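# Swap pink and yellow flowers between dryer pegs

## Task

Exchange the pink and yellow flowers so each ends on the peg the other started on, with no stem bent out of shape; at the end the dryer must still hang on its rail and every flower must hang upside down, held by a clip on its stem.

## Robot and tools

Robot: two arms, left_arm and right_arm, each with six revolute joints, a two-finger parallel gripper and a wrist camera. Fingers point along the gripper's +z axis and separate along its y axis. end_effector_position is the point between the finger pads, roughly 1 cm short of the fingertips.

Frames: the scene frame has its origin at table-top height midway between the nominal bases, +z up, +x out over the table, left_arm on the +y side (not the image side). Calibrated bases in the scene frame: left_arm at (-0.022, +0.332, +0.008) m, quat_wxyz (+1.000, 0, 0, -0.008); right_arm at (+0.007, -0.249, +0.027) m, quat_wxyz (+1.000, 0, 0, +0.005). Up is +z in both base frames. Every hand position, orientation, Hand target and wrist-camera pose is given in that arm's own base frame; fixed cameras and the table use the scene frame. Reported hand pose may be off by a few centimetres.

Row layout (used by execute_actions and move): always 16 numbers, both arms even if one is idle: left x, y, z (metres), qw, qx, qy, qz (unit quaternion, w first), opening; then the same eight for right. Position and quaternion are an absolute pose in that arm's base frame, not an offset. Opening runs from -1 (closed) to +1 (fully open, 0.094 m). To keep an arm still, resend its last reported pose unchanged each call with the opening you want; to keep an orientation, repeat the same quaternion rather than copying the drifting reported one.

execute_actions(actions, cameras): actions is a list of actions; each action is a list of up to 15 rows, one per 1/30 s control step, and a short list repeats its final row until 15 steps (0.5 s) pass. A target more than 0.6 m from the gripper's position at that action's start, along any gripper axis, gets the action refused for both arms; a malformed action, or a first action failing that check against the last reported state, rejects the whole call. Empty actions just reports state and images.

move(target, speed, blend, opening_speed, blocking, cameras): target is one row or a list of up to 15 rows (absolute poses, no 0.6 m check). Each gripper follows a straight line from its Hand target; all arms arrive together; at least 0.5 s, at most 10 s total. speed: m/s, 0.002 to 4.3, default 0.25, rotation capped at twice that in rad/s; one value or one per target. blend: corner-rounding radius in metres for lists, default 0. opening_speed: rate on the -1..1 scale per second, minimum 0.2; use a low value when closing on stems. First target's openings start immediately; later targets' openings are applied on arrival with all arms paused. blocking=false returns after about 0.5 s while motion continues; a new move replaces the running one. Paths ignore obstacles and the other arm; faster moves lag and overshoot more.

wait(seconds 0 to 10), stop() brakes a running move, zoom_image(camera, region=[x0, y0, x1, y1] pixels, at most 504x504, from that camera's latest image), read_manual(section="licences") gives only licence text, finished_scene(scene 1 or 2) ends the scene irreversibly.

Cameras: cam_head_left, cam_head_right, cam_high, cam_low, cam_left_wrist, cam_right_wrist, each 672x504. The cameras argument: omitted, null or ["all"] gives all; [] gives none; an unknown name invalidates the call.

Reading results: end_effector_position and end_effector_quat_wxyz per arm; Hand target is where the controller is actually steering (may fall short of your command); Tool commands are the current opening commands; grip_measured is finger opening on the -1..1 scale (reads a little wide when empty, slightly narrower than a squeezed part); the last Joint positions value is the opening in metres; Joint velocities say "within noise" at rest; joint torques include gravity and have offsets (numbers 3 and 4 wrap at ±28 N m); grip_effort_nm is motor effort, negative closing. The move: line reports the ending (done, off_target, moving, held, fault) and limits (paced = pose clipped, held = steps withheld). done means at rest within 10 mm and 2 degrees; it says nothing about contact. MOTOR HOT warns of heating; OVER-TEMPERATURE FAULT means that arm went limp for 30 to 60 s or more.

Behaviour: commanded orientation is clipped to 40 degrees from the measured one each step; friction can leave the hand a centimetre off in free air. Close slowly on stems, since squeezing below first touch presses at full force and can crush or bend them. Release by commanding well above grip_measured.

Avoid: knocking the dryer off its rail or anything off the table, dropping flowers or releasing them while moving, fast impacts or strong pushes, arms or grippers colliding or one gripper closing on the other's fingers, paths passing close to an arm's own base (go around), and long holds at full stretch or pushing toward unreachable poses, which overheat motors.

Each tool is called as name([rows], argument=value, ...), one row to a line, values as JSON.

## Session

execute_actions(actions=[])

Scene clock: 0.00 s.
left_arm: end_effector_position=(+0.1502, +0.1552, +0.1226) grip_measured=+1.000 grip_effort_nm=n/a end_effector_quat_wxyz=(+0.410, -0.011, +0.908, -0.082) | right_arm: end_effector_position=(+0.4649, -0.2515, +0.3685) grip_measured=+1.000 grip_effort_nm=n/a end_effector_quat_wxyz=(+0.321, +0.128, +0.922, -0.178)
Joint positions: left_arm=[1.451 0.901 0.465 -1.211 0.86 1.461 0.094] | right_arm=[-0.453 1.291 1.385 -0.923 0.13 -0.227 0.094]
Joint velocities: within noise
Joint torques (N m): no reading
Heat: left arm: hottest elbow 41 °C; right arm: hottest elbow 32 °C.
Hand target: left_arm +0.1513, +0.1642, +0.1316; +0.411, -0.006, +0.909, -0.069 | right_arm +0.4691, -0.2536, +0.3820; +0.332, +0.128, +0.917, -0.181
Tool commands: left_gripper/opening=+1.0 right_gripper/opening=+1.0
camera_calibration:
cam_left_wrist: T_world_to_cam=[[-0.0514205, -0.98821, 0.144214, 0.143308], [-0.915929, -0.0108882, -0.401192, 0.227137], [0.398032, -0.152719, -0.90457, 0.165314], [0, 0, 0, 1]] pos_world=[0.14961, 0.169338, 0.219996]
cam_right_wrist: T_world_to_cam=[[-0.34017, -0.907449, 0.246619, -0.162038], [-0.922969, 0.271982, -0.272312, 0.639034], [0.180034, -0.320254, -0.930067, 0.265377], [0, 0, 0, 1]] pos_world=[0.486911, -0.235859, 0.460797]

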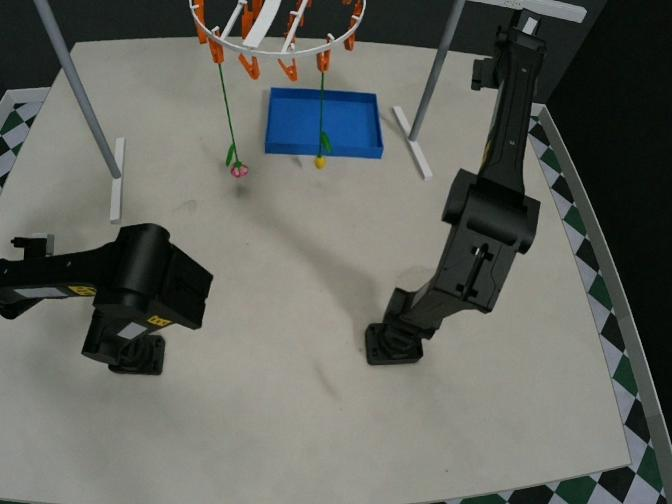

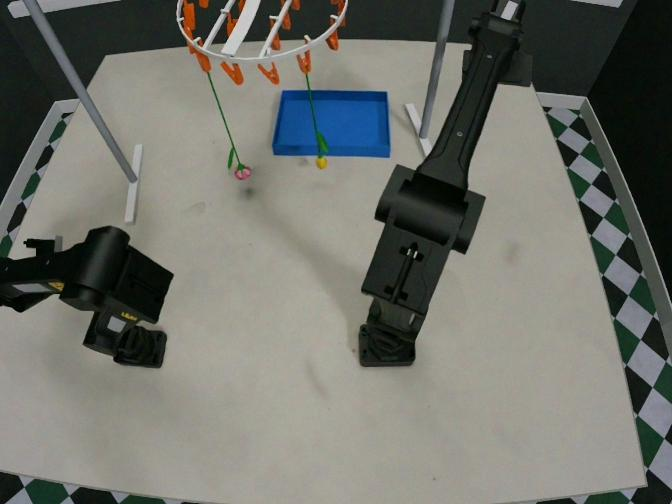

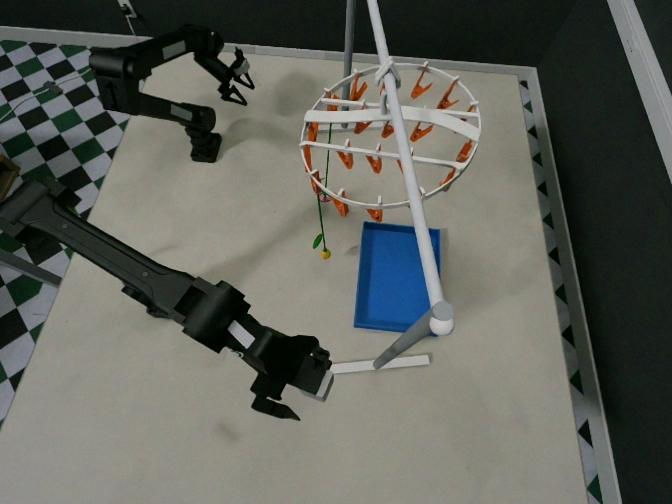

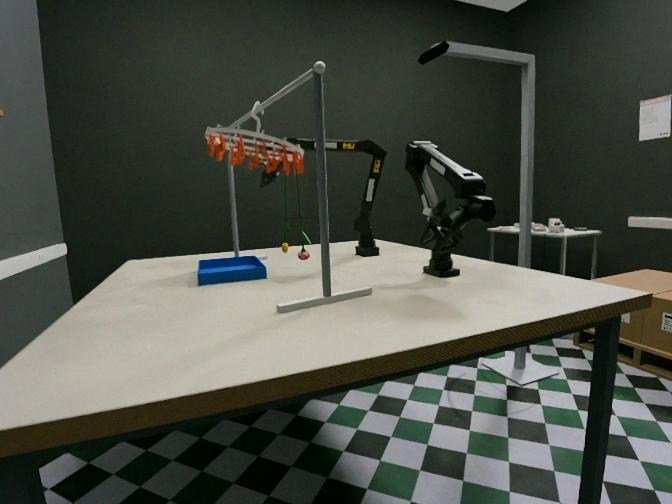

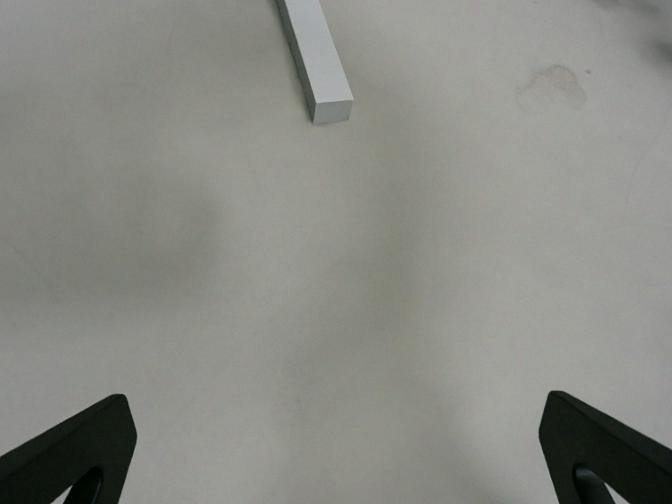

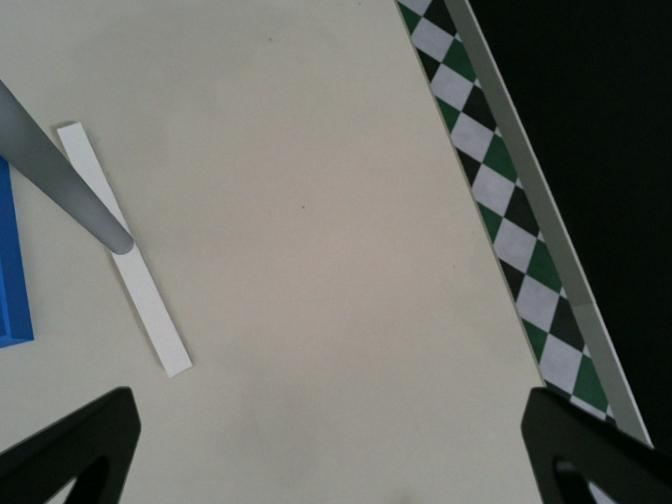

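move([
  [0.25,0.2,0.3,0.65,0.1,0.74,-0.1,0.3,0.36,-0.15,0.35,0.7071,0,0.7071,0,0.3],
  [0.36,-0.01,0.465,0.6484,0.2819,0.6484,-0.2819,0.3,0.28,0.12,0.24,0.6645,-0.2418,0.6645,0.2418,-0.4],
], speed=0.25, blend=0.05)

Scene clock: 24.93 s.
left_arm: end_effector_position=(+0.3633, -0.0041, +0.4584) grip_measured=+0.302 grip_effort_nm=-0.120 end_effector_quat_wxyz=(+0.643, +0.273, +0.656, -0.285) | right_arm: end_effector_position=(+0.2811, +0.1174, +0.2440) grip_measured=-0.398 grip_effort_nm=-0.076 end_effector_quat_wxyz=(+0.667, -0.245, +0.664, +0.234)
Joint positions: left_arm=[0.459 0.832 0.849 -0.052 1.27 0.011 0.061] | right_arm=[0.057 0.444 0.151 0.293 -0.633 -0.016 0.028]
Joint velocities: within noise
Joint torques (N m): left_arm=[1.67 -3.78 8.79 2.48 -0.05 -0.05] | right_arm=[1.49 4.19 8.21 2.54 0.08 0.18]
Heat: left arm: hottest elbow 47 °C; right arm: hottest elbow 39 °C.
Hand target: left_arm +0.3598, -0.0099, +0.4651; +0.648, +0.282, +0.649, -0.282 | right_arm +0.2799, +0.1200, +0.2400; +0.664, -0.242, +0.665, +0.242
Off the commanded pose: left_arm 0.009 m, 1 deg | right_arm 0.005 m, 1 deg.
move: done
camera_calibration:
cam_left_wrist: T_world_to_cam=[[-0.721531, -0.692337, 0.00793129, 0.255524], [-0.303076, 0.305515, -0.902666, 0.5638], [0.622526, -0.653705, -0.430269, 0.0588793], [0, 0, 0, 1]] pos_world=[0.318589, 0.0431494, 0.53223]
cam_right_wrist: T_world_to_cam=[[0.640781, -0.767319, 0.0249205, -0.0972239], [-0.304628, -0.28392, -0.909171, 0.382002], [0.704699, 0.574988, -0.415677, -0.0773772], [0, 0, 0, 1]] pos_world=[0.233195, 0.0783471, 0.317564]

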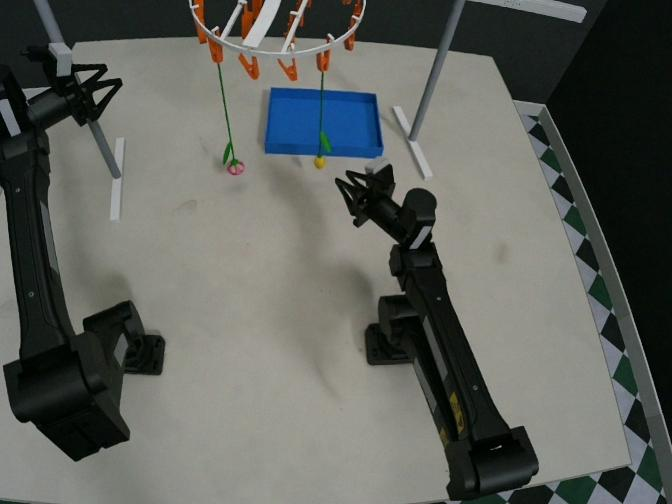

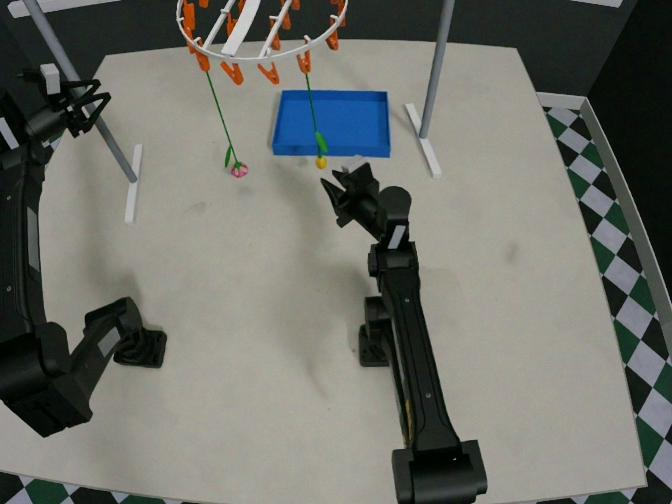

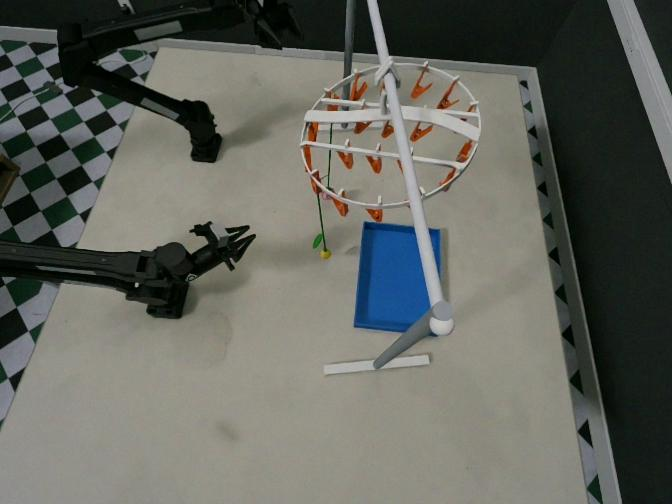

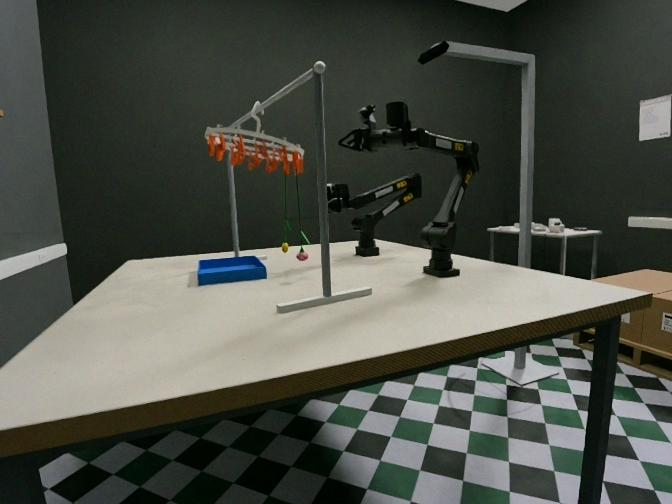

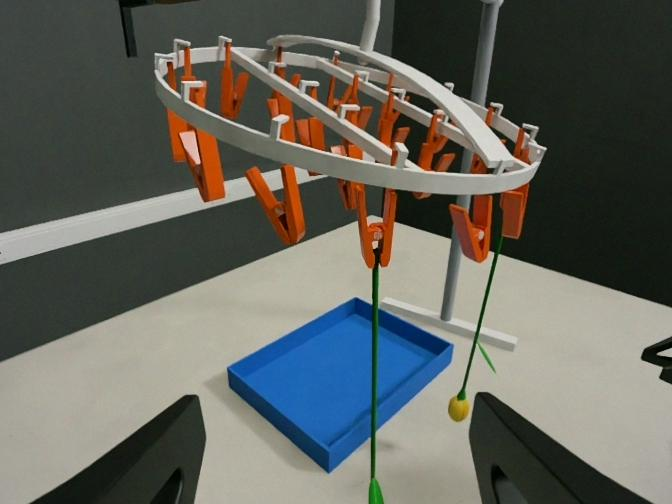

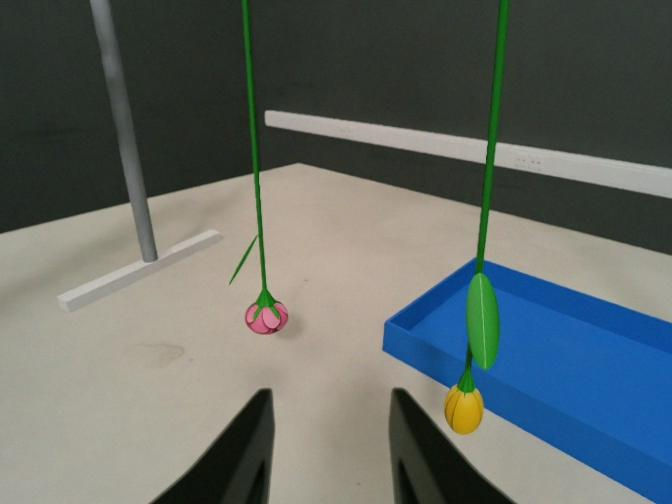

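zoom_image(camera="cam_high", region=[285, 70, 405, 230])

zoom_image(camera="cam_head_left", region=[170, 0, 380, 190])

zoom_image(camera="cam_left_wrist", region=[330, 130, 570, 290])

Scaled by 3.150 from the camera's 672x504 image, which has a finer 960x720 frame.

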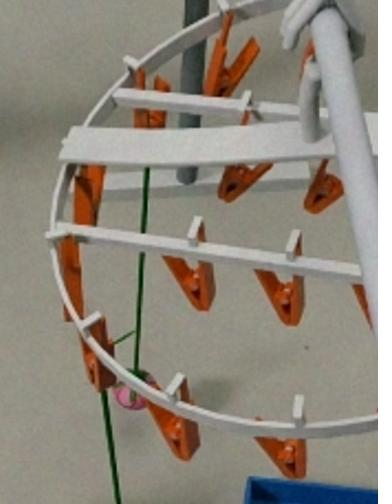

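Scaled by 2.400 from the camera's 672x504 image, which has a finer 960x720 frame.

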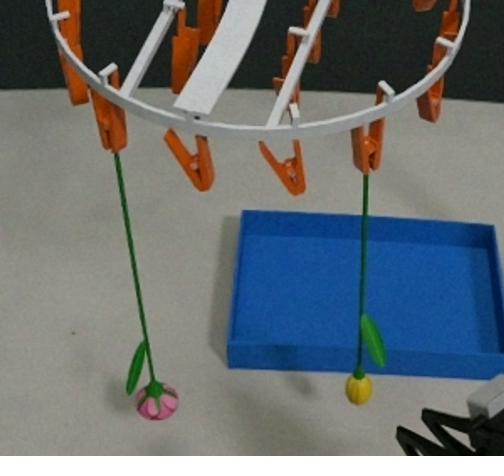

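Scaled by 2.100 from the camera's 672x504 image, which has a finer 960x720 frame.

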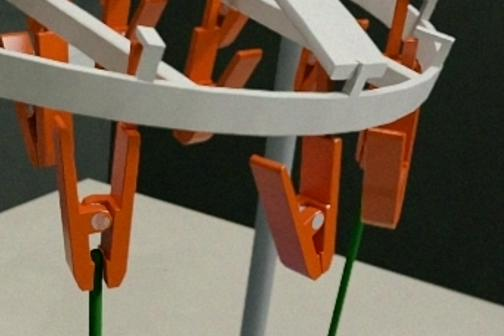

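move([
  [0.36,-0.03,0.465,0.6484,0.2819,0.6484,-0.2819,0.3,0.28,0.24,0.255,0.6645,-0.2418,0.6645,0.2418,-0.4],
  [0.418,-0.095,0.465,0.6484,0.2819,0.6484,-0.2819,0.3,0.385,0.311,0.255,0.6645,-0.2418,0.6645,0.2418,-0.4],
], speed=0.15, blend=0.03, cameras=["cam_left_wrist","cam_right_wrist","cam_high"])

Scene clock: 45.10 s.
left_arm: end_effector_position=(+0.4124, -0.0910, +0.4341) grip_measured=+0.302 grip_effort_nm=-0.125 end_effector_quat_wxyz=(+0.630, +0.270, +0.668, -0.288) | right_arm: end_effector_position=(+0.3689, +0.3038, +0.2301) grip_measured=-0.399 grip_effort_nm=-0.076 end_effector_quat_wxyz=(+0.646, -0.255, +0.680, +0.234)
Joint positions: left_arm=[0.116 0.905 0.84 -0.001 0.929 0.008 0.061] | right_arm=[0.681 1.227 0.457 0.715 -0.025 -0.012 0.028]
Joint velocities: within noise
Joint torques (N m): left_arm=[1.73 -3.14 12.66 2.76 -0.05 -0.04] | right_arm=[-0.15 -5.19 10.74 2.73 -0.1 0.15]
Heat: left arm: hottest elbow 50 °C; right arm: hottest elbow 41 °C.
Hand target: left_arm +0.4160, -0.0947, +0.4644; +0.649, +0.282, +0.648, -0.282 | right_arm +0.3834, +0.3098, +0.2550; +0.664, -0.242, +0.664, +0.242
Off the commanded pose: left_arm 0.032 m, 3 deg | right_arm 0.031 m, 3 deg.
move: off_target (left_arm, right_arm)
camera_calibration:
cam_left_wrist: T_world_to_cam=[[-0.722077, -0.691132, 0.0306958, 0.221508], [-0.335165, 0.310667, -0.889466, 0.591261], [0.605202, -0.652551, -0.455969, -0.0206161], [0, 0, 0, 1]] pos_world=[0.370593, -0.0440474, 0.509707]
cam_right_wrist: T_world_to_cam=[[0.65391, -0.756332, 0.0190789, -0.0169178], [-0.341064, -0.3172, -0.884906, 0.467022], [0.675334, 0.572142, -0.465378, -0.229008], [0, 0, 0, 1]] pos_world=[0.325004, 0.266369, 0.307018]
Images, in order (width x height): cam_high 672x504, cam_left_wrist 672x504, cam_right_wrist 672x504.

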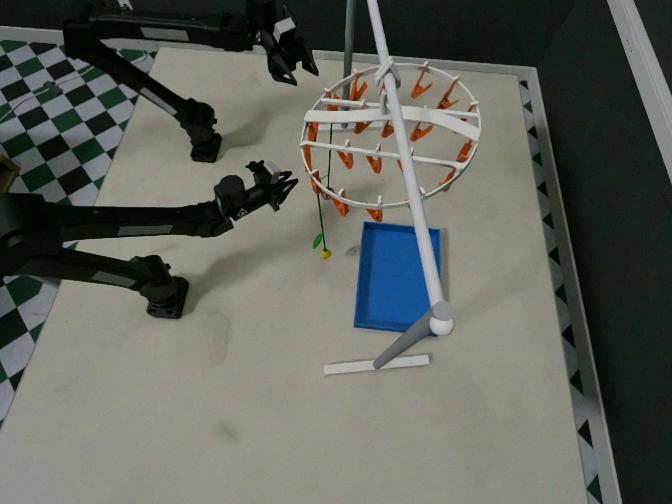

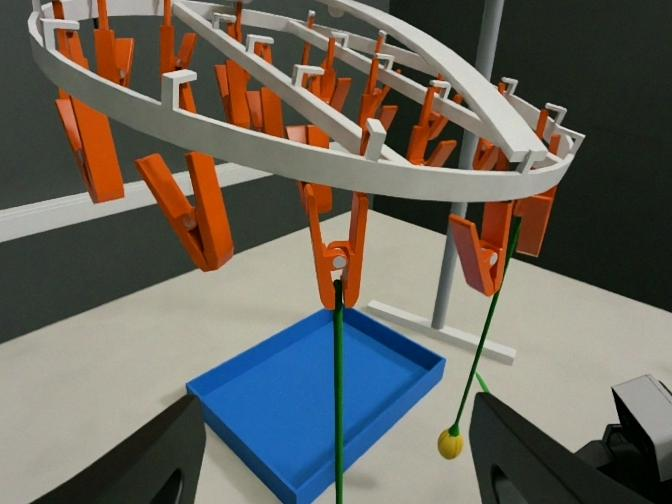

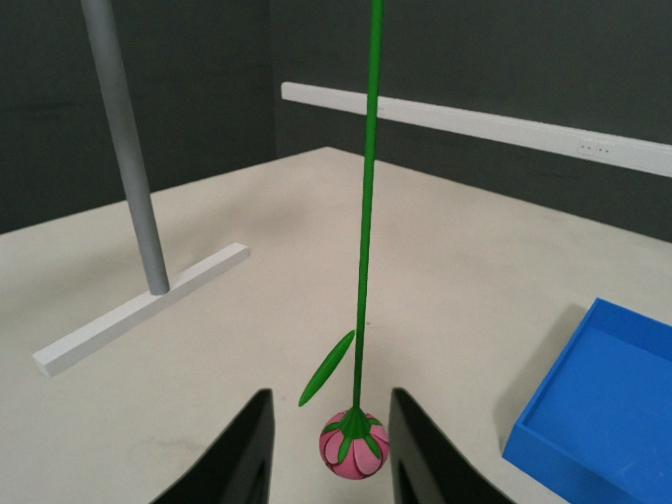

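move(target=[0.45,-0.129,0.468,0.6484,0.2819,0.6484,-0.2819,0.3,0.440,0.350,0.262,0.6645,-0.2418,0.6645,0.2418,-0.4], speed=0.1, cameras=["cam_left_wrist","cam_right_wrist"])

Scene clock: 60.67 s.
left_arm: end_effector_position=(+0.4417, -0.1237, +0.4299) grip_measured=+0.302 grip_effort_nm=-0.125 end_effector_quat_wxyz=(+0.626, +0.271, +0.673, -0.288) | right_arm: end_effector_position=(+0.4234, +0.3436, +0.2408) grip_measured=-0.399 grip_effort_nm=-0.076 end_effector_quat_wxyz=(+0.650, -0.253, +0.677, +0.236)
Joint positions: left_arm=[0.005 0.988 0.884 0.029 0.817 0.006 0.061] | right_arm=[0.672 1.396 0.635 0.716 -0.034 -0.012 0.028]
Joint velocities: within noise
Joint torques (N m): left_arm=[1.73 -4.13 13.57 2.8 -0.03 -0.03] | right_arm=[-0.15 -9 10.86 2.39 -0.08 0.14]
Heat: left arm: hottest elbow 54 °C; right arm: hottest elbow 41 °C.
Hand target: left_arm +0.4470, -0.1282, +0.4672; +0.649, +0.282, +0.648, -0.282 | right_arm +0.4387, +0.3489, +0.2619; +0.664, -0.242, +0.664, +0.242
Off the commanded pose: left_arm 0.039 m, 4 deg | right_arm 0.028 m, 3 deg.
move: off_target (left_arm, right_arm)
camera_calibration:
cam_left_wrist: T_world_to_cam=[[-0.721566, -0.691493, 0.0343518, 0.218316], [-0.345121, 0.316231, -0.88368, 0.610153], [0.600195, -0.649488, -0.46683, -0.0542945], [0, 0, 0, 1]] pos_world=[0.400694, -0.0772486, 0.506334]
cam_right_wrist: T_world_to_cam=[[0.653765, -0.756457, 0.019067, -0.0225439], [-0.333623, -0.310766, -0.890011, 0.503495], [0.679181, 0.575497, -0.455539, -0.288713], [0, 0, 0, 1]] pos_world=[0.378804, 0.305569, 0.317026]
Images, in order (width x height): cam_left_wrist 672x504, cam_right_wrist 672x504.

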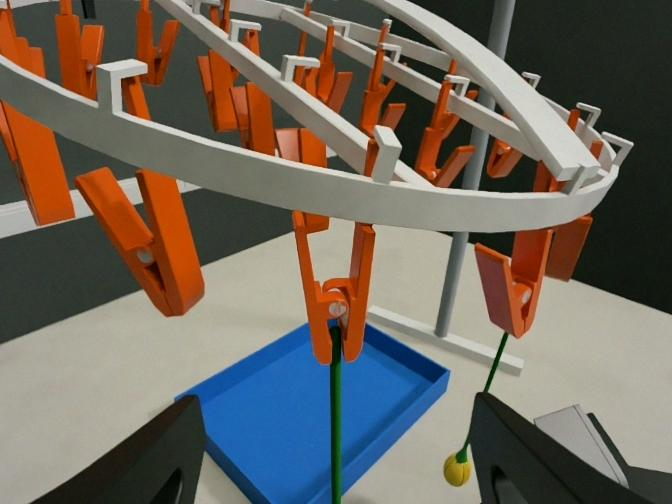

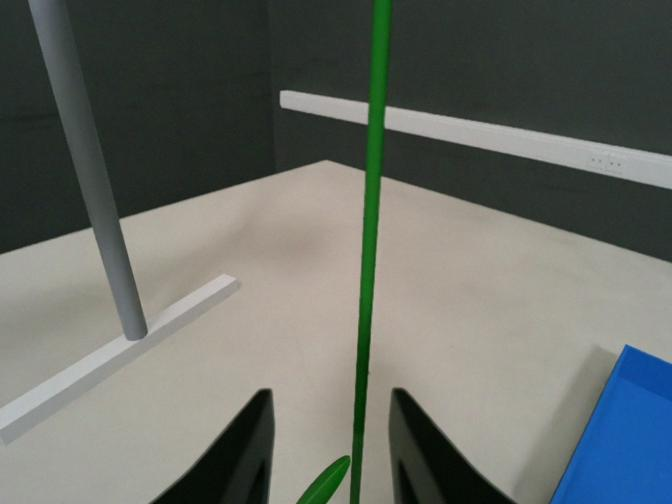

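move(target=[0.475,-0.156,0.468,0.6484,0.2819,0.6484,-0.2819,0.3,0.486,0.376,0.265,0.6645,-0.2418,0.6645,0.2418,-0.4], speed=0.1, cameras=["cam_left_wrist","cam_right_wrist"])

Scene clock: 67.87 s.
left_arm: end_effector_position=(+0.4664, -0.1498, +0.4301) grip_measured=+0.302 grip_effort_nm=-0.125 end_effector_quat_wxyz=(+0.625, +0.273, +0.673, -0.286) | right_arm: end_effector_position=(+0.4693, +0.3705, +0.2488) grip_measured=-0.399 grip_effort_nm=-0.071 end_effector_quat_wxyz=(+0.656, -0.251, +0.671, +0.238)
Joint positions: left_arm=[-0.07 1.062 0.933 0.054 0.742 0.006 0.061] | right_arm=[0.654 1.517 0.78 0.709 -0.052 -0.012 0.028]
Joint velocities: within noise
Joint torques (N m): left_arm=[1.79 -5.07 13.52 2.88 -0.04 -0.02] | right_arm=[-0.15 -11.28 10.92 1.74 -0.1 0.15]
Heat: left arm: hottest elbow 56 °C; right arm: hottest elbow 42 °C.
Hand target: left_arm +0.4721, -0.1551, +0.4670; +0.648, +0.282, +0.648, -0.282 | right_arm +0.4848, +0.3751, +0.2652; +0.665, -0.242, +0.664, +0.242
Off the commanded pose: left_arm 0.039 m, 4 deg | right_arm 0.024 m, 2 deg.
move: off_target (left_arm, right_arm)
camera_calibration:
cam_left_wrist: T_world_to_cam=[[-0.721766, -0.691472, 0.0303531, 0.219914], [-0.344893, 0.32129, -0.881942, 0.626963], [0.600086, -0.647024, -0.47038, -0.0840414], [0, 0, 0, 1]] pos_world=[0.425394, -0.103749, 0.506738]
cam_right_wrist: T_world_to_cam=[[0.653517, -0.756667, 0.0192411, -0.0322349], [-0.321863, -0.300814, -0.897728, 0.527076], [0.685069, 0.580487, -0.440131, -0.340245], [0, 0, 0, 1]] pos_world=[0.423804, 0.331669, 0.324038]
Images, in order (width x height): cam_left_wrist 672x504, cam_right_wrist 672x504.

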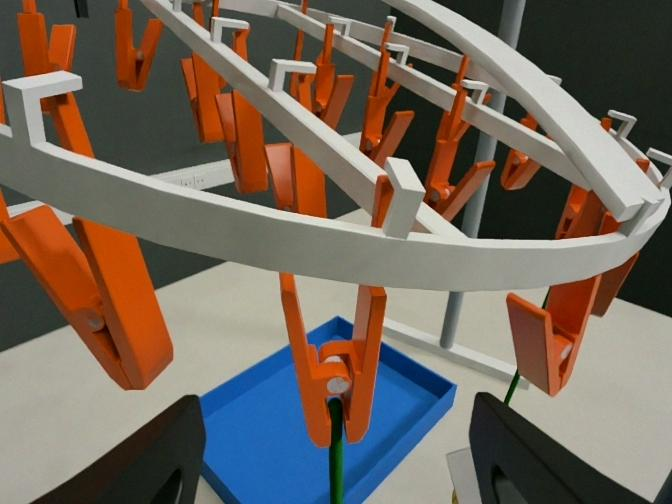

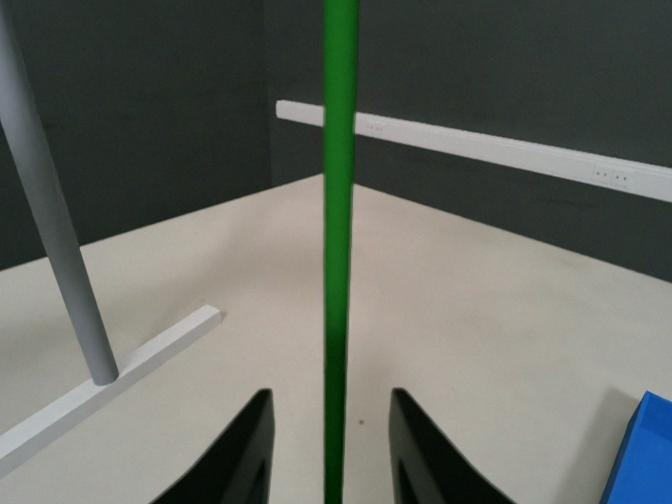

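move(target=[0.488,-0.170,0.468,0.6484,0.2819,0.6484,-0.2819,0.3,0.486,0.376,0.265,0.6645,-0.2418,0.6645,0.2418,-1], speed=0.08, opening_speed=0.6, cameras=["cam_left_wrist","cam_right_wrist"])

Scene clock: 71.00 s.
left_arm: end_effector_position=(+0.4793, -0.1631, +0.4300) grip_measured=+0.302 grip_effort_nm=-0.115 end_effector_quat_wxyz=(+0.625, +0.273, +0.674, -0.285) | right_arm: end_effector_position=(+0.4694, +0.3706, +0.2489) grip_measured=-0.938 grip_effort_nm=-0.945 end_effector_quat_wxyz=(+0.656, -0.251, +0.671, +0.238)
Joint positions: left_arm=[-0.105 1.102 0.961 0.066 0.707 0.006 0.061] | right_arm=[0.654 1.517 0.781 0.709 -0.052 -0.012 0.003]
Joint velocities: within noise
Joint torques (N m): left_arm=[1.79 -5.6 13.55 2.91 -0.04 -0.03] | right_arm=[-0.21 -11.34 10.99 1.8 -0.08 0.14]
Heat: left arm: hottest elbow 57 °C; right arm: hottest elbow 42 °C.
Hand target: left_arm +0.4852, -0.1690, +0.4671; +0.648, +0.282, +0.648, -0.282 | right_arm +0.4848, +0.3751, +0.2652; +0.665, -0.242, +0.664, +0.242
Off the commanded pose: left_arm 0.040 m, 4 deg | right_arm 0.024 m, 2 deg.
move: off_target (left_arm, right_arm)
camera_calibration:
cam_left_wrist: T_world_to_cam=[[-0.721554, -0.691775, 0.028392, 0.220752], [-0.344819, 0.323498, -0.881163, 0.635671], [0.600382, -0.645597, -0.471959, -0.0996326], [0, 0, 0, 1]] pos_world=[0.438294, -0.11725, 0.50684]
cam_right_wrist: T_world_to_cam=[[0.653517, -0.756667, 0.0192411, -0.0322369], [-0.321863, -0.300814, -0.897728, 0.527166], [0.685069, 0.580487, -0.440131, -0.340201], [0, 0, 0, 1]] pos_world=[0.423804, 0.331669, 0.324138]
Images, in order (width x height): cam_left_wrist 672x504, cam_right_wrist 672x504.

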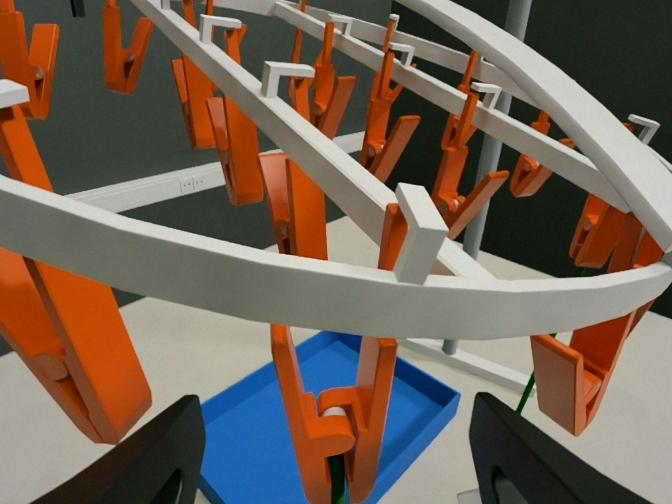

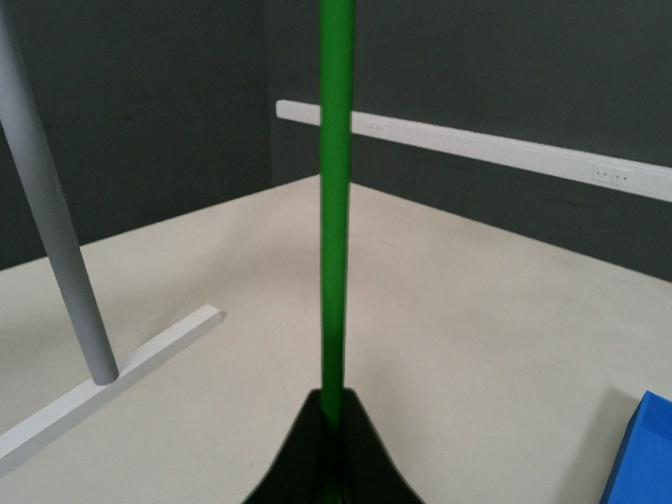

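move([
  [0.4915,-0.1735,0.468,0.6484,0.2819,0.6484,-0.2819,0.3,0.486,0.376,0.265,0.6645,-0.2418,0.6645,0.2418,-1],
  [0.4915,-0.1735,0.468,0.6484,0.2819,0.6484,-0.2819,-0.75,0.486,0.376,0.265,0.6645,-0.2418,0.6645,0.2418,-1],
], speed=0.05, opening_speed=0.7, cameras=["cam_left_wrist"])

move(target=[0.4915,-0.1735,0.468,0.6484,0.2819,0.6484,-0.2819,-0.75,0.486,0.376,0.220,0.6645,-0.2418,0.6645,0.2418,-1], speed=0.08, cameras=["cam_left_wrist","cam_right_wrist","cam_low","cam_high"])

Scene clock: 76.00 s.
left_arm: end_effector_position=(+0.4827, -0.1664, +0.4312) grip_measured=-0.600 grip_effort_nm=-1.018 end_effector_quat_wxyz=(+0.626, +0.274, +0.673, -0.284) | right_arm: end_effector_position=(+0.4695, +0.3707, +0.2482) grip_measured=-0.943 grip_effort_nm=-1.038 end_effector_quat_wxyz=(+0.655, -0.252, +0.672, +0.238)
Joint positions: left_arm=[-0.113 1.112 0.971 0.069 0.699 0.006 0.019] | right_arm=[0.654 1.518 0.781 0.709 -0.052 -0.012 0.003]
Joint velocities: within noise
Joint torques (N m): left_arm=[1.73 -5.6 13.44 2.92 -0.04 -0.02] | right_arm=[-0.21 -11.4 10.96 1.77 -0.1 0.13]
Heat: left arm: hottest elbow 58 °C; right arm: hottest elbow 43 °C.
Hand target: left_arm +0.4886, -0.1726, +0.4672; +0.649, +0.282, +0.648, -0.282 | right_arm +0.4848, +0.3751, +0.2652; +0.665, -0.242, +0.664, +0.242
Off the commanded pose: left_arm 0.038 m, 4 deg | right_arm 0.024 m, 2 deg.
move: off_target (left_arm, right_arm); target 2's new opening was sent with left_arm's hand 0.040 m and 4 deg from that target
camera_calibration:
cam_left_wrist: T_world_to_cam=[[-0.721381, -0.692034, 0.0264271, 0.221564], [-0.34284, 0.323703, -0.88186, 0.638278], [0.601722, -0.645217, -0.47077, -0.104257], [0, 0, 0, 1]] pos_world=[0.441393, -0.120551, 0.507935]
Images, in order (width x height): cam_left_wrist 672x504.

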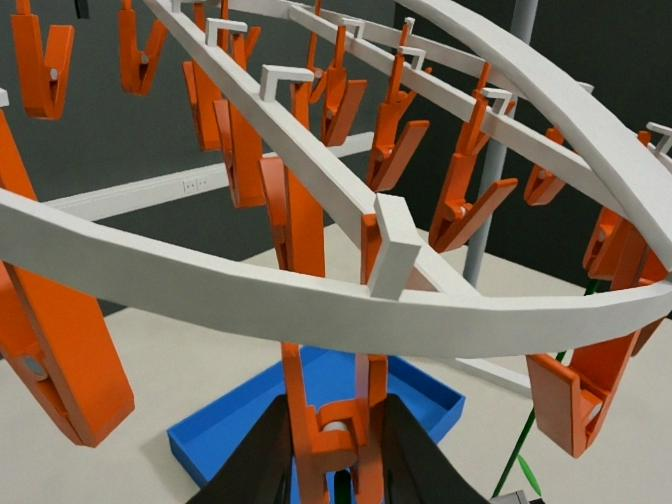

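Scene clock: 77.17 s.
left_arm: end_effector_position=(+0.4827, -0.1664, +0.4312) grip_measured=-0.603 grip_effort_nm=-1.067 end_effector_quat_wxyz=(+0.626, +0.274, +0.673, -0.284) | right_arm: end_effector_position=(+0.4783, +0.3774, +0.2156) grip_measured=-0.943 grip_effort_nm=-1.028 end_effector_quat_wxyz=(+0.658, -0.251, +0.669, +0.238)
Joint positions: left_arm=[-0.113 1.112 0.971 0.069 0.699 0.006 0.019] | right_arm=[0.654 1.621 0.781 0.82 -0.052 -0.012 0.003]
Joint velocities: within noise
Joint torques (N m): left_arm=[1.73 -5.54 13.44 2.91 -0.03 -0.02] | right_arm=[-0.32 -12.75 7.61 2.81 -0.07 0.15]
Heat: left arm: hottest elbow 59 °C; right arm: hottest elbow 43 °C.
Hand target: left_arm +0.4886, -0.1726, +0.4672; +0.649, +0.282, +0.648, -0.282 | right_arm +0.4858, +0.3759, +0.2200; +0.664, -0.242, +0.664, +0.242
Off the commanded pose: left_arm 0.038 m, 4 deg | right_arm 0.009 m, 1 deg.
move: off_target (left_arm)
camera_calibration:
cam_left_wrist: T_world_to_cam=[[-0.721381, -0.692034, 0.0264271, 0.221564], [-0.34284, 0.323703, -0.88186, 0.638278], [0.601722, -0.645217, -0.47077, -0.104257], [0, 0, 0, 1]] pos_world=[0.441393, -0.120551, 0.507935]
cam_right_wrist: T_world_to_cam=[[0.653404, -0.756753, 0.019692, -0.0322682], [-0.316982, -0.297129, -0.900687, 0.499172], [0.687448, 0.582271, -0.434022, -0.36816], [0, 0, 0, 1]] pos_world=[0.432404, 0.338268, 0.290444]
Images, in order (width x height): cam_high 672x504, cam_low 672x504, cam_left_wrist 672x504, cam_right_wrist 672x504.

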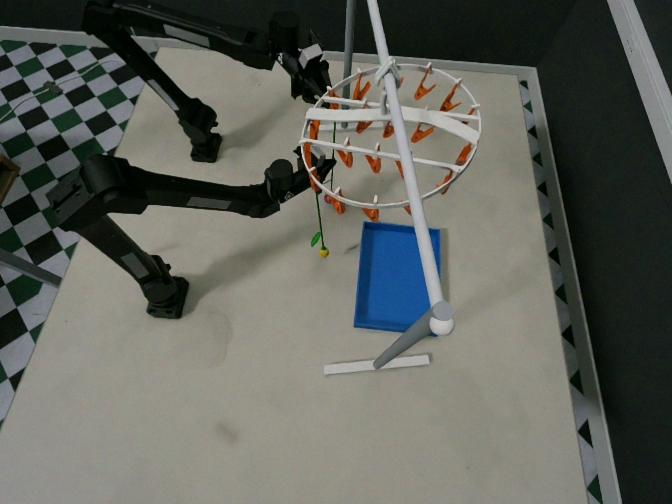

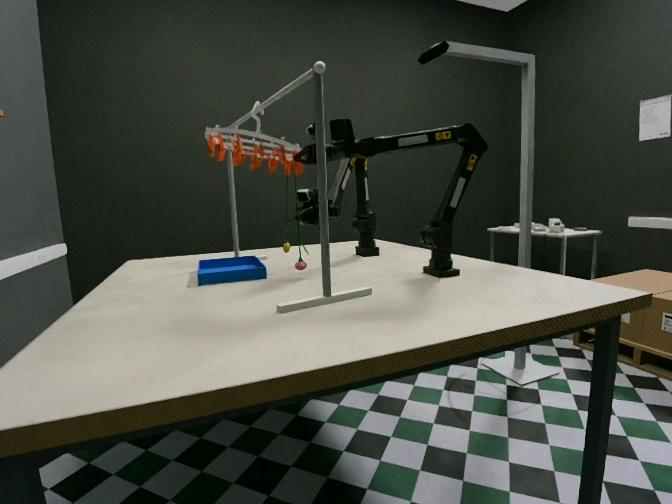

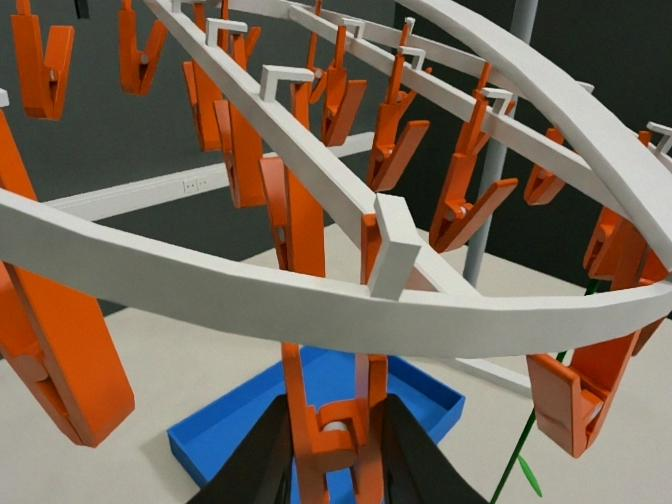

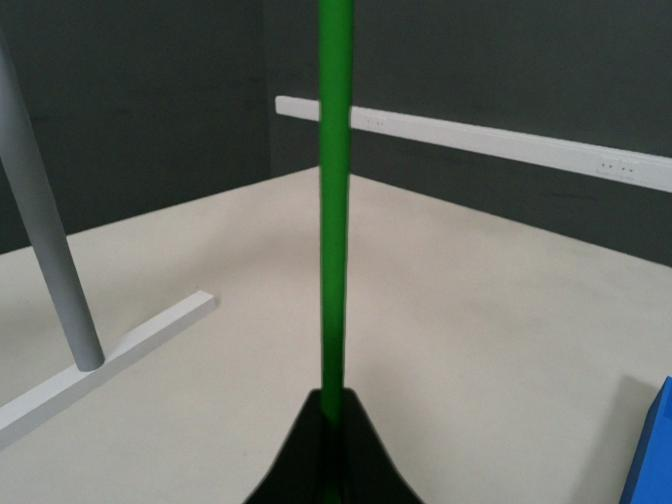

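move([
  [0.4915,-0.1735,0.468,0.6484,0.2819,0.6484,-0.2819,-0.75,0.484,0.375,0.21,0.6645,-0.2418,0.6645,0.2418,-1],
  [0.4915,-0.1735,0.468,0.6484,0.2819,0.6484,-0.2819,-0.75,0.38,0.295,0.205,0.6645,-0.2418,0.6645,0.2418,-1],
  [0.4915,-0.1735,0.468,0.6484,0.2819,0.6484,-0.2819,0.3,0.375,0.29,0.205,0.6964,-0.1228,0.6964,0.1228,-1],
  [0.42,-0.097,0.468,0.6484,0.2819,0.6484,-0.2819,0.3,0.37,0.285,0.205,0.6964,-0.1228,0.6964,0.1228,-1],
], speed=[0.08,0.15,0.15,0.12], opening_speed=0.7, cameras=["cam_right_wrist","cam_high","cam_left_wrist"])

move(target=[0.345,-0.33,0.465,0.7064,-0.0308,0.7064,0.0308,0.3,0.37,0.285,0.205,0.6964,-0.1228,0.6964,0.1228,-1], speed=0.2, cameras=["cam_right_wrist","cam_high","cam_left_wrist"])

Scene clock: 90.13 s.
left_arm: end_effector_position=(+0.4234, -0.1012, +0.4649) grip_measured=+0.298 grip_effort_nm=0.056 end_effector_quat_wxyz=(+0.648, +0.286, +0.647, -0.283) | right_arm: end_effector_position=(+0.3751, +0.2838, +0.2011) grip_measured=-0.943 grip_effort_nm=-1.033 end_effector_quat_wxyz=(+0.693, -0.127, +0.700, +0.113)
Joint positions: left_arm=[0.084 0.937 0.91 0.025 0.913 0.006 0.061] | right_arm=[0.817 1.373 0.425 0.933 0.476 -0.012 0.003]
Joint velocities: within noise
Joint torques (N m): left_arm=[3.31 -5.25 8.92 1.46 0.11 -0.02] | right_arm=[1.44 -8.41 5.33 2.52 0.1 0.15]
Heat: left arm: hottest elbow 65 °C; right arm: hottest elbow 43 °C.
Hand target: left_arm +0.4200, -0.0971, +0.4681; +0.649, +0.282, +0.648, -0.282 | right_arm +0.3701, +0.2849, +0.2050; +0.696, -0.123, +0.696, +0.123
Off the commanded pose: left_arm 0.006 m, 1 deg | right_arm 0.006 m, 1 deg.
move: done; target 3's new opening was sent with left_arm's hand 0.038 m and 4 deg from that target
camera_calibration:
cam_left_wrist: T_world_to_cam=[[-0.733186, -0.67978, -0.0183876, 0.250029], [-0.274763, 0.320867, -0.906394, 0.608893], [0.622048, -0.659502, -0.422034, -0.0433767], [0, 0, 0, 1]] pos_world=[0.377602, -0.0540163, 0.538188]
cam_right_wrist: T_world_to_cam=[[0.340022, -0.940004, 0.0278983, 0.132559], [-0.393993, -0.169328, -0.903381, 0.41872], [0.853906, 0.296178, -0.42793, -0.231364], [0, 0, 0, 1]] pos_world=[0.317463, 0.264032, 0.275558]
Images, in order (width x height): cam_high 672x504, cam_left_wrist 672x504, cam_right_wrist 672x504.

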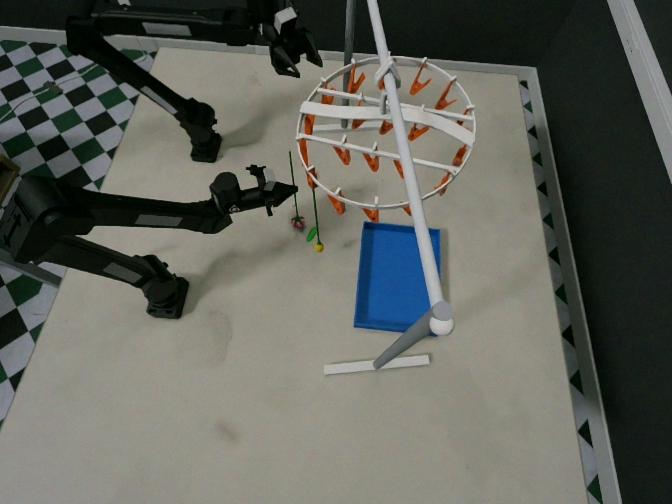

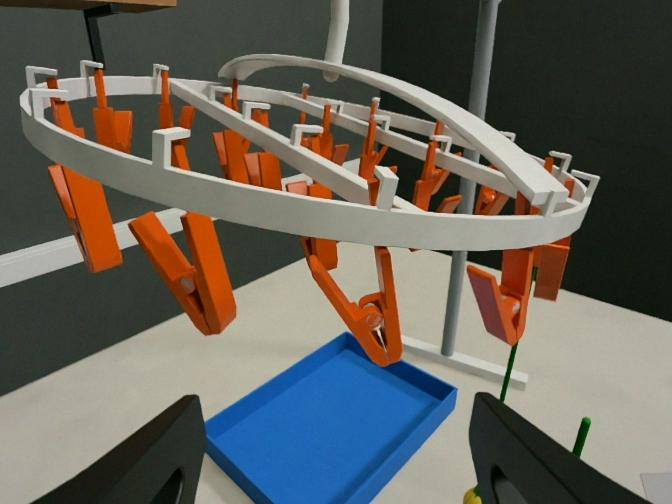

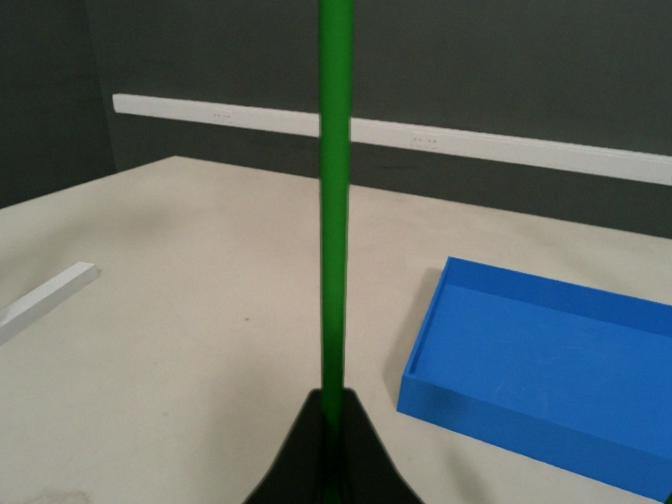

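Scene clock: 93.20 s.
left_arm: end_effector_position=(+0.3429, -0.3205, +0.4324) grip_measured=+0.298 grip_effort_nm=0.051 end_effector_quat_wxyz=(+0.695, -0.009, +0.717, +0.055) | right_arm: end_effector_position=(+0.3751, +0.2838, +0.2011) grip_measured=-0.943 grip_effort_nm=-1.033 end_effector_quat_wxyz=(+0.693, -0.127, +0.700, +0.113)
Joint positions: left_arm=[-1.097 1.143 0.985 0.082 -1.188 -0.005 0.061] | right_arm=[0.817 1.373 0.425 0.933 0.476 -0.012 0.003]
Joint velocities: within noise
Joint torques (N m): left_arm=[2.02 -6.01 13.15 2.55 -0.11 0.09] | right_arm=[1.44 -8.35 5.34 2.55 0.1 0.15]
Heat: left arm: hottest elbow 65 °C; right arm: hottest elbow 43 °C.
Hand target: left_arm +0.3436, -0.3283, +0.4642; +0.706, -0.031, +0.707, +0.031 | right_arm +0.3701, +0.2849, +0.2050; +0.696, -0.123, +0.696, +0.123
Off the commanded pose: left_arm 0.034 m, 4 deg | right_arm 0.006 m, 1 deg.
move: off_target (left_arm)
camera_calibration:
cam_left_wrist: T_world_to_cam=[[0.09418, -0.992385, -0.07938, -0.316196], [-0.450954, 0.0285608, -0.89209, 0.588248], [0.887564, 0.119814, -0.44483, 0.0168866], [0, 0, 0, 1]] pos_world=[0.280064, -0.332613, 0.507183]
cam_right_wrist: T_world_to_cam=[[0.340022, -0.940004, 0.0278983, 0.132559], [-0.393993, -0.169328, -0.903381, 0.41872], [0.853906, 0.296178, -0.42793, -0.231364], [0, 0, 0, 1]] pos_world=[0.317463, 0.264032, 0.275558]
Images, in order (width x height): cam_high 672x504, cam_left_wrist 672x504, cam_right_wrist 672x504.

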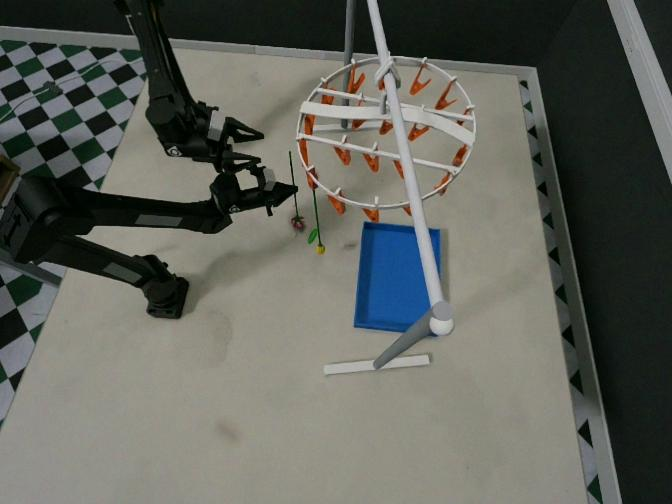

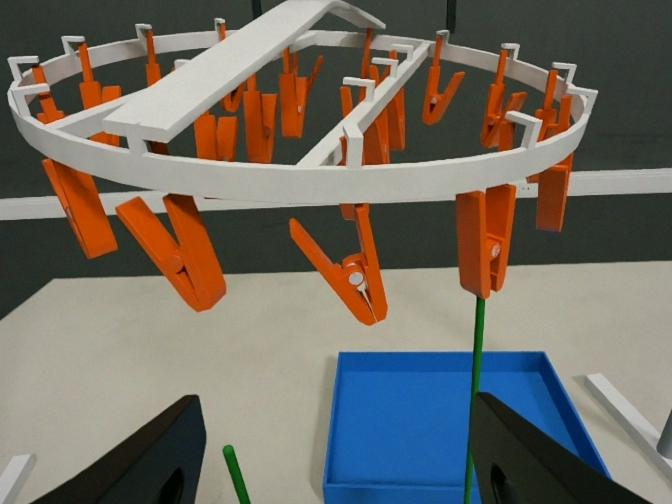

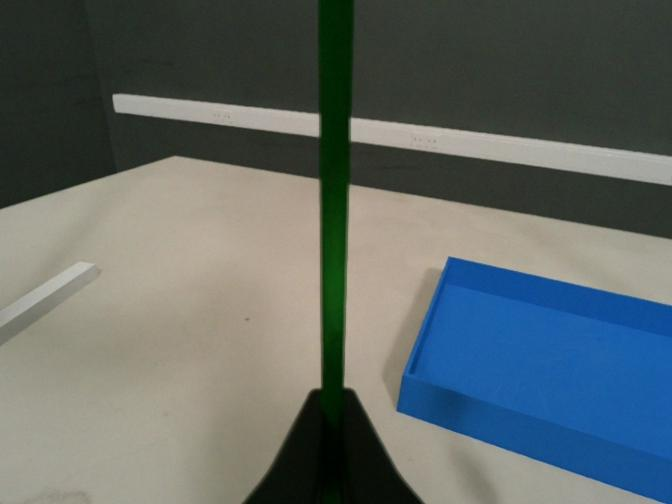

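move(target=[0.405,-0.333,0.472,0.7064,-0.0308,0.7064,0.0308,0.3,0.37,0.285,0.205,0.6964,-0.1228,0.6964,0.1228,-1], speed=0.1, cameras=["cam_left_wrist"])

Scene clock: 98.27 s.
left_arm: end_effector_position=(+0.3955, -0.3281, +0.4411) grip_measured=+0.298 grip_effort_nm=0.051 end_effector_quat_wxyz=(+0.695, -0.011, +0.718, +0.046) | right_arm: end_effector_position=(+0.3751, +0.2838, +0.2011) grip_measured=-0.943 grip_effort_nm=-1.033 end_effector_quat_wxyz=(+0.693, -0.127, +0.700, +0.113)
Joint positions: left_arm=[-0.989 1.226 1.071 0.091 -1.07 -0.004 0.061] | right_arm=[0.817 1.373 0.425 0.933 0.476 -0.012 0.003]
Joint velocities: within noise
Joint torques (N m): left_arm=[3.25 -6.89 13.27 2.35 0.1 0.11] | right_arm=[1.32 -8.59 5.34 2.58 0.1 0.16]
Heat: left arm: hottest elbow 64 °C; right arm: hottest elbow 42 °C.
Hand target: left_arm +0.4032, -0.3314, +0.4713; +0.707, -0.031, +0.706, +0.031 | right_arm +0.3701, +0.2849, +0.2050; +0.696, -0.123, +0.696, +0.123
Off the commanded pose: left_arm 0.033 m, 3 deg | right_arm 0.006 m, 1 deg.
move: off_target (left_arm)
camera_calibration:
cam_left_wrist: T_world_to_cam=[[0.0841864, -0.994327, -0.0650036, -0.330931], [-0.451383, 0.0201036, -0.892104, 0.617372], [0.88835, 0.104445, -0.44713, -0.0294052], [0, 0, 0, 1]] pos_world=[0.332653, -0.338394, 0.5161]
Images, in order (width x height): cam_left_wrist 672x504.

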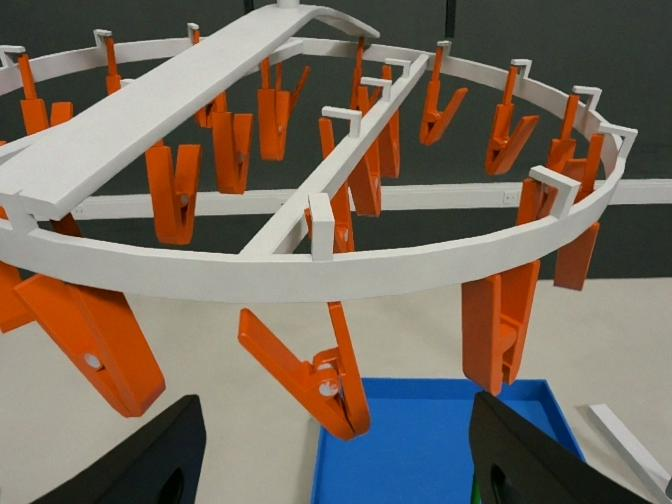

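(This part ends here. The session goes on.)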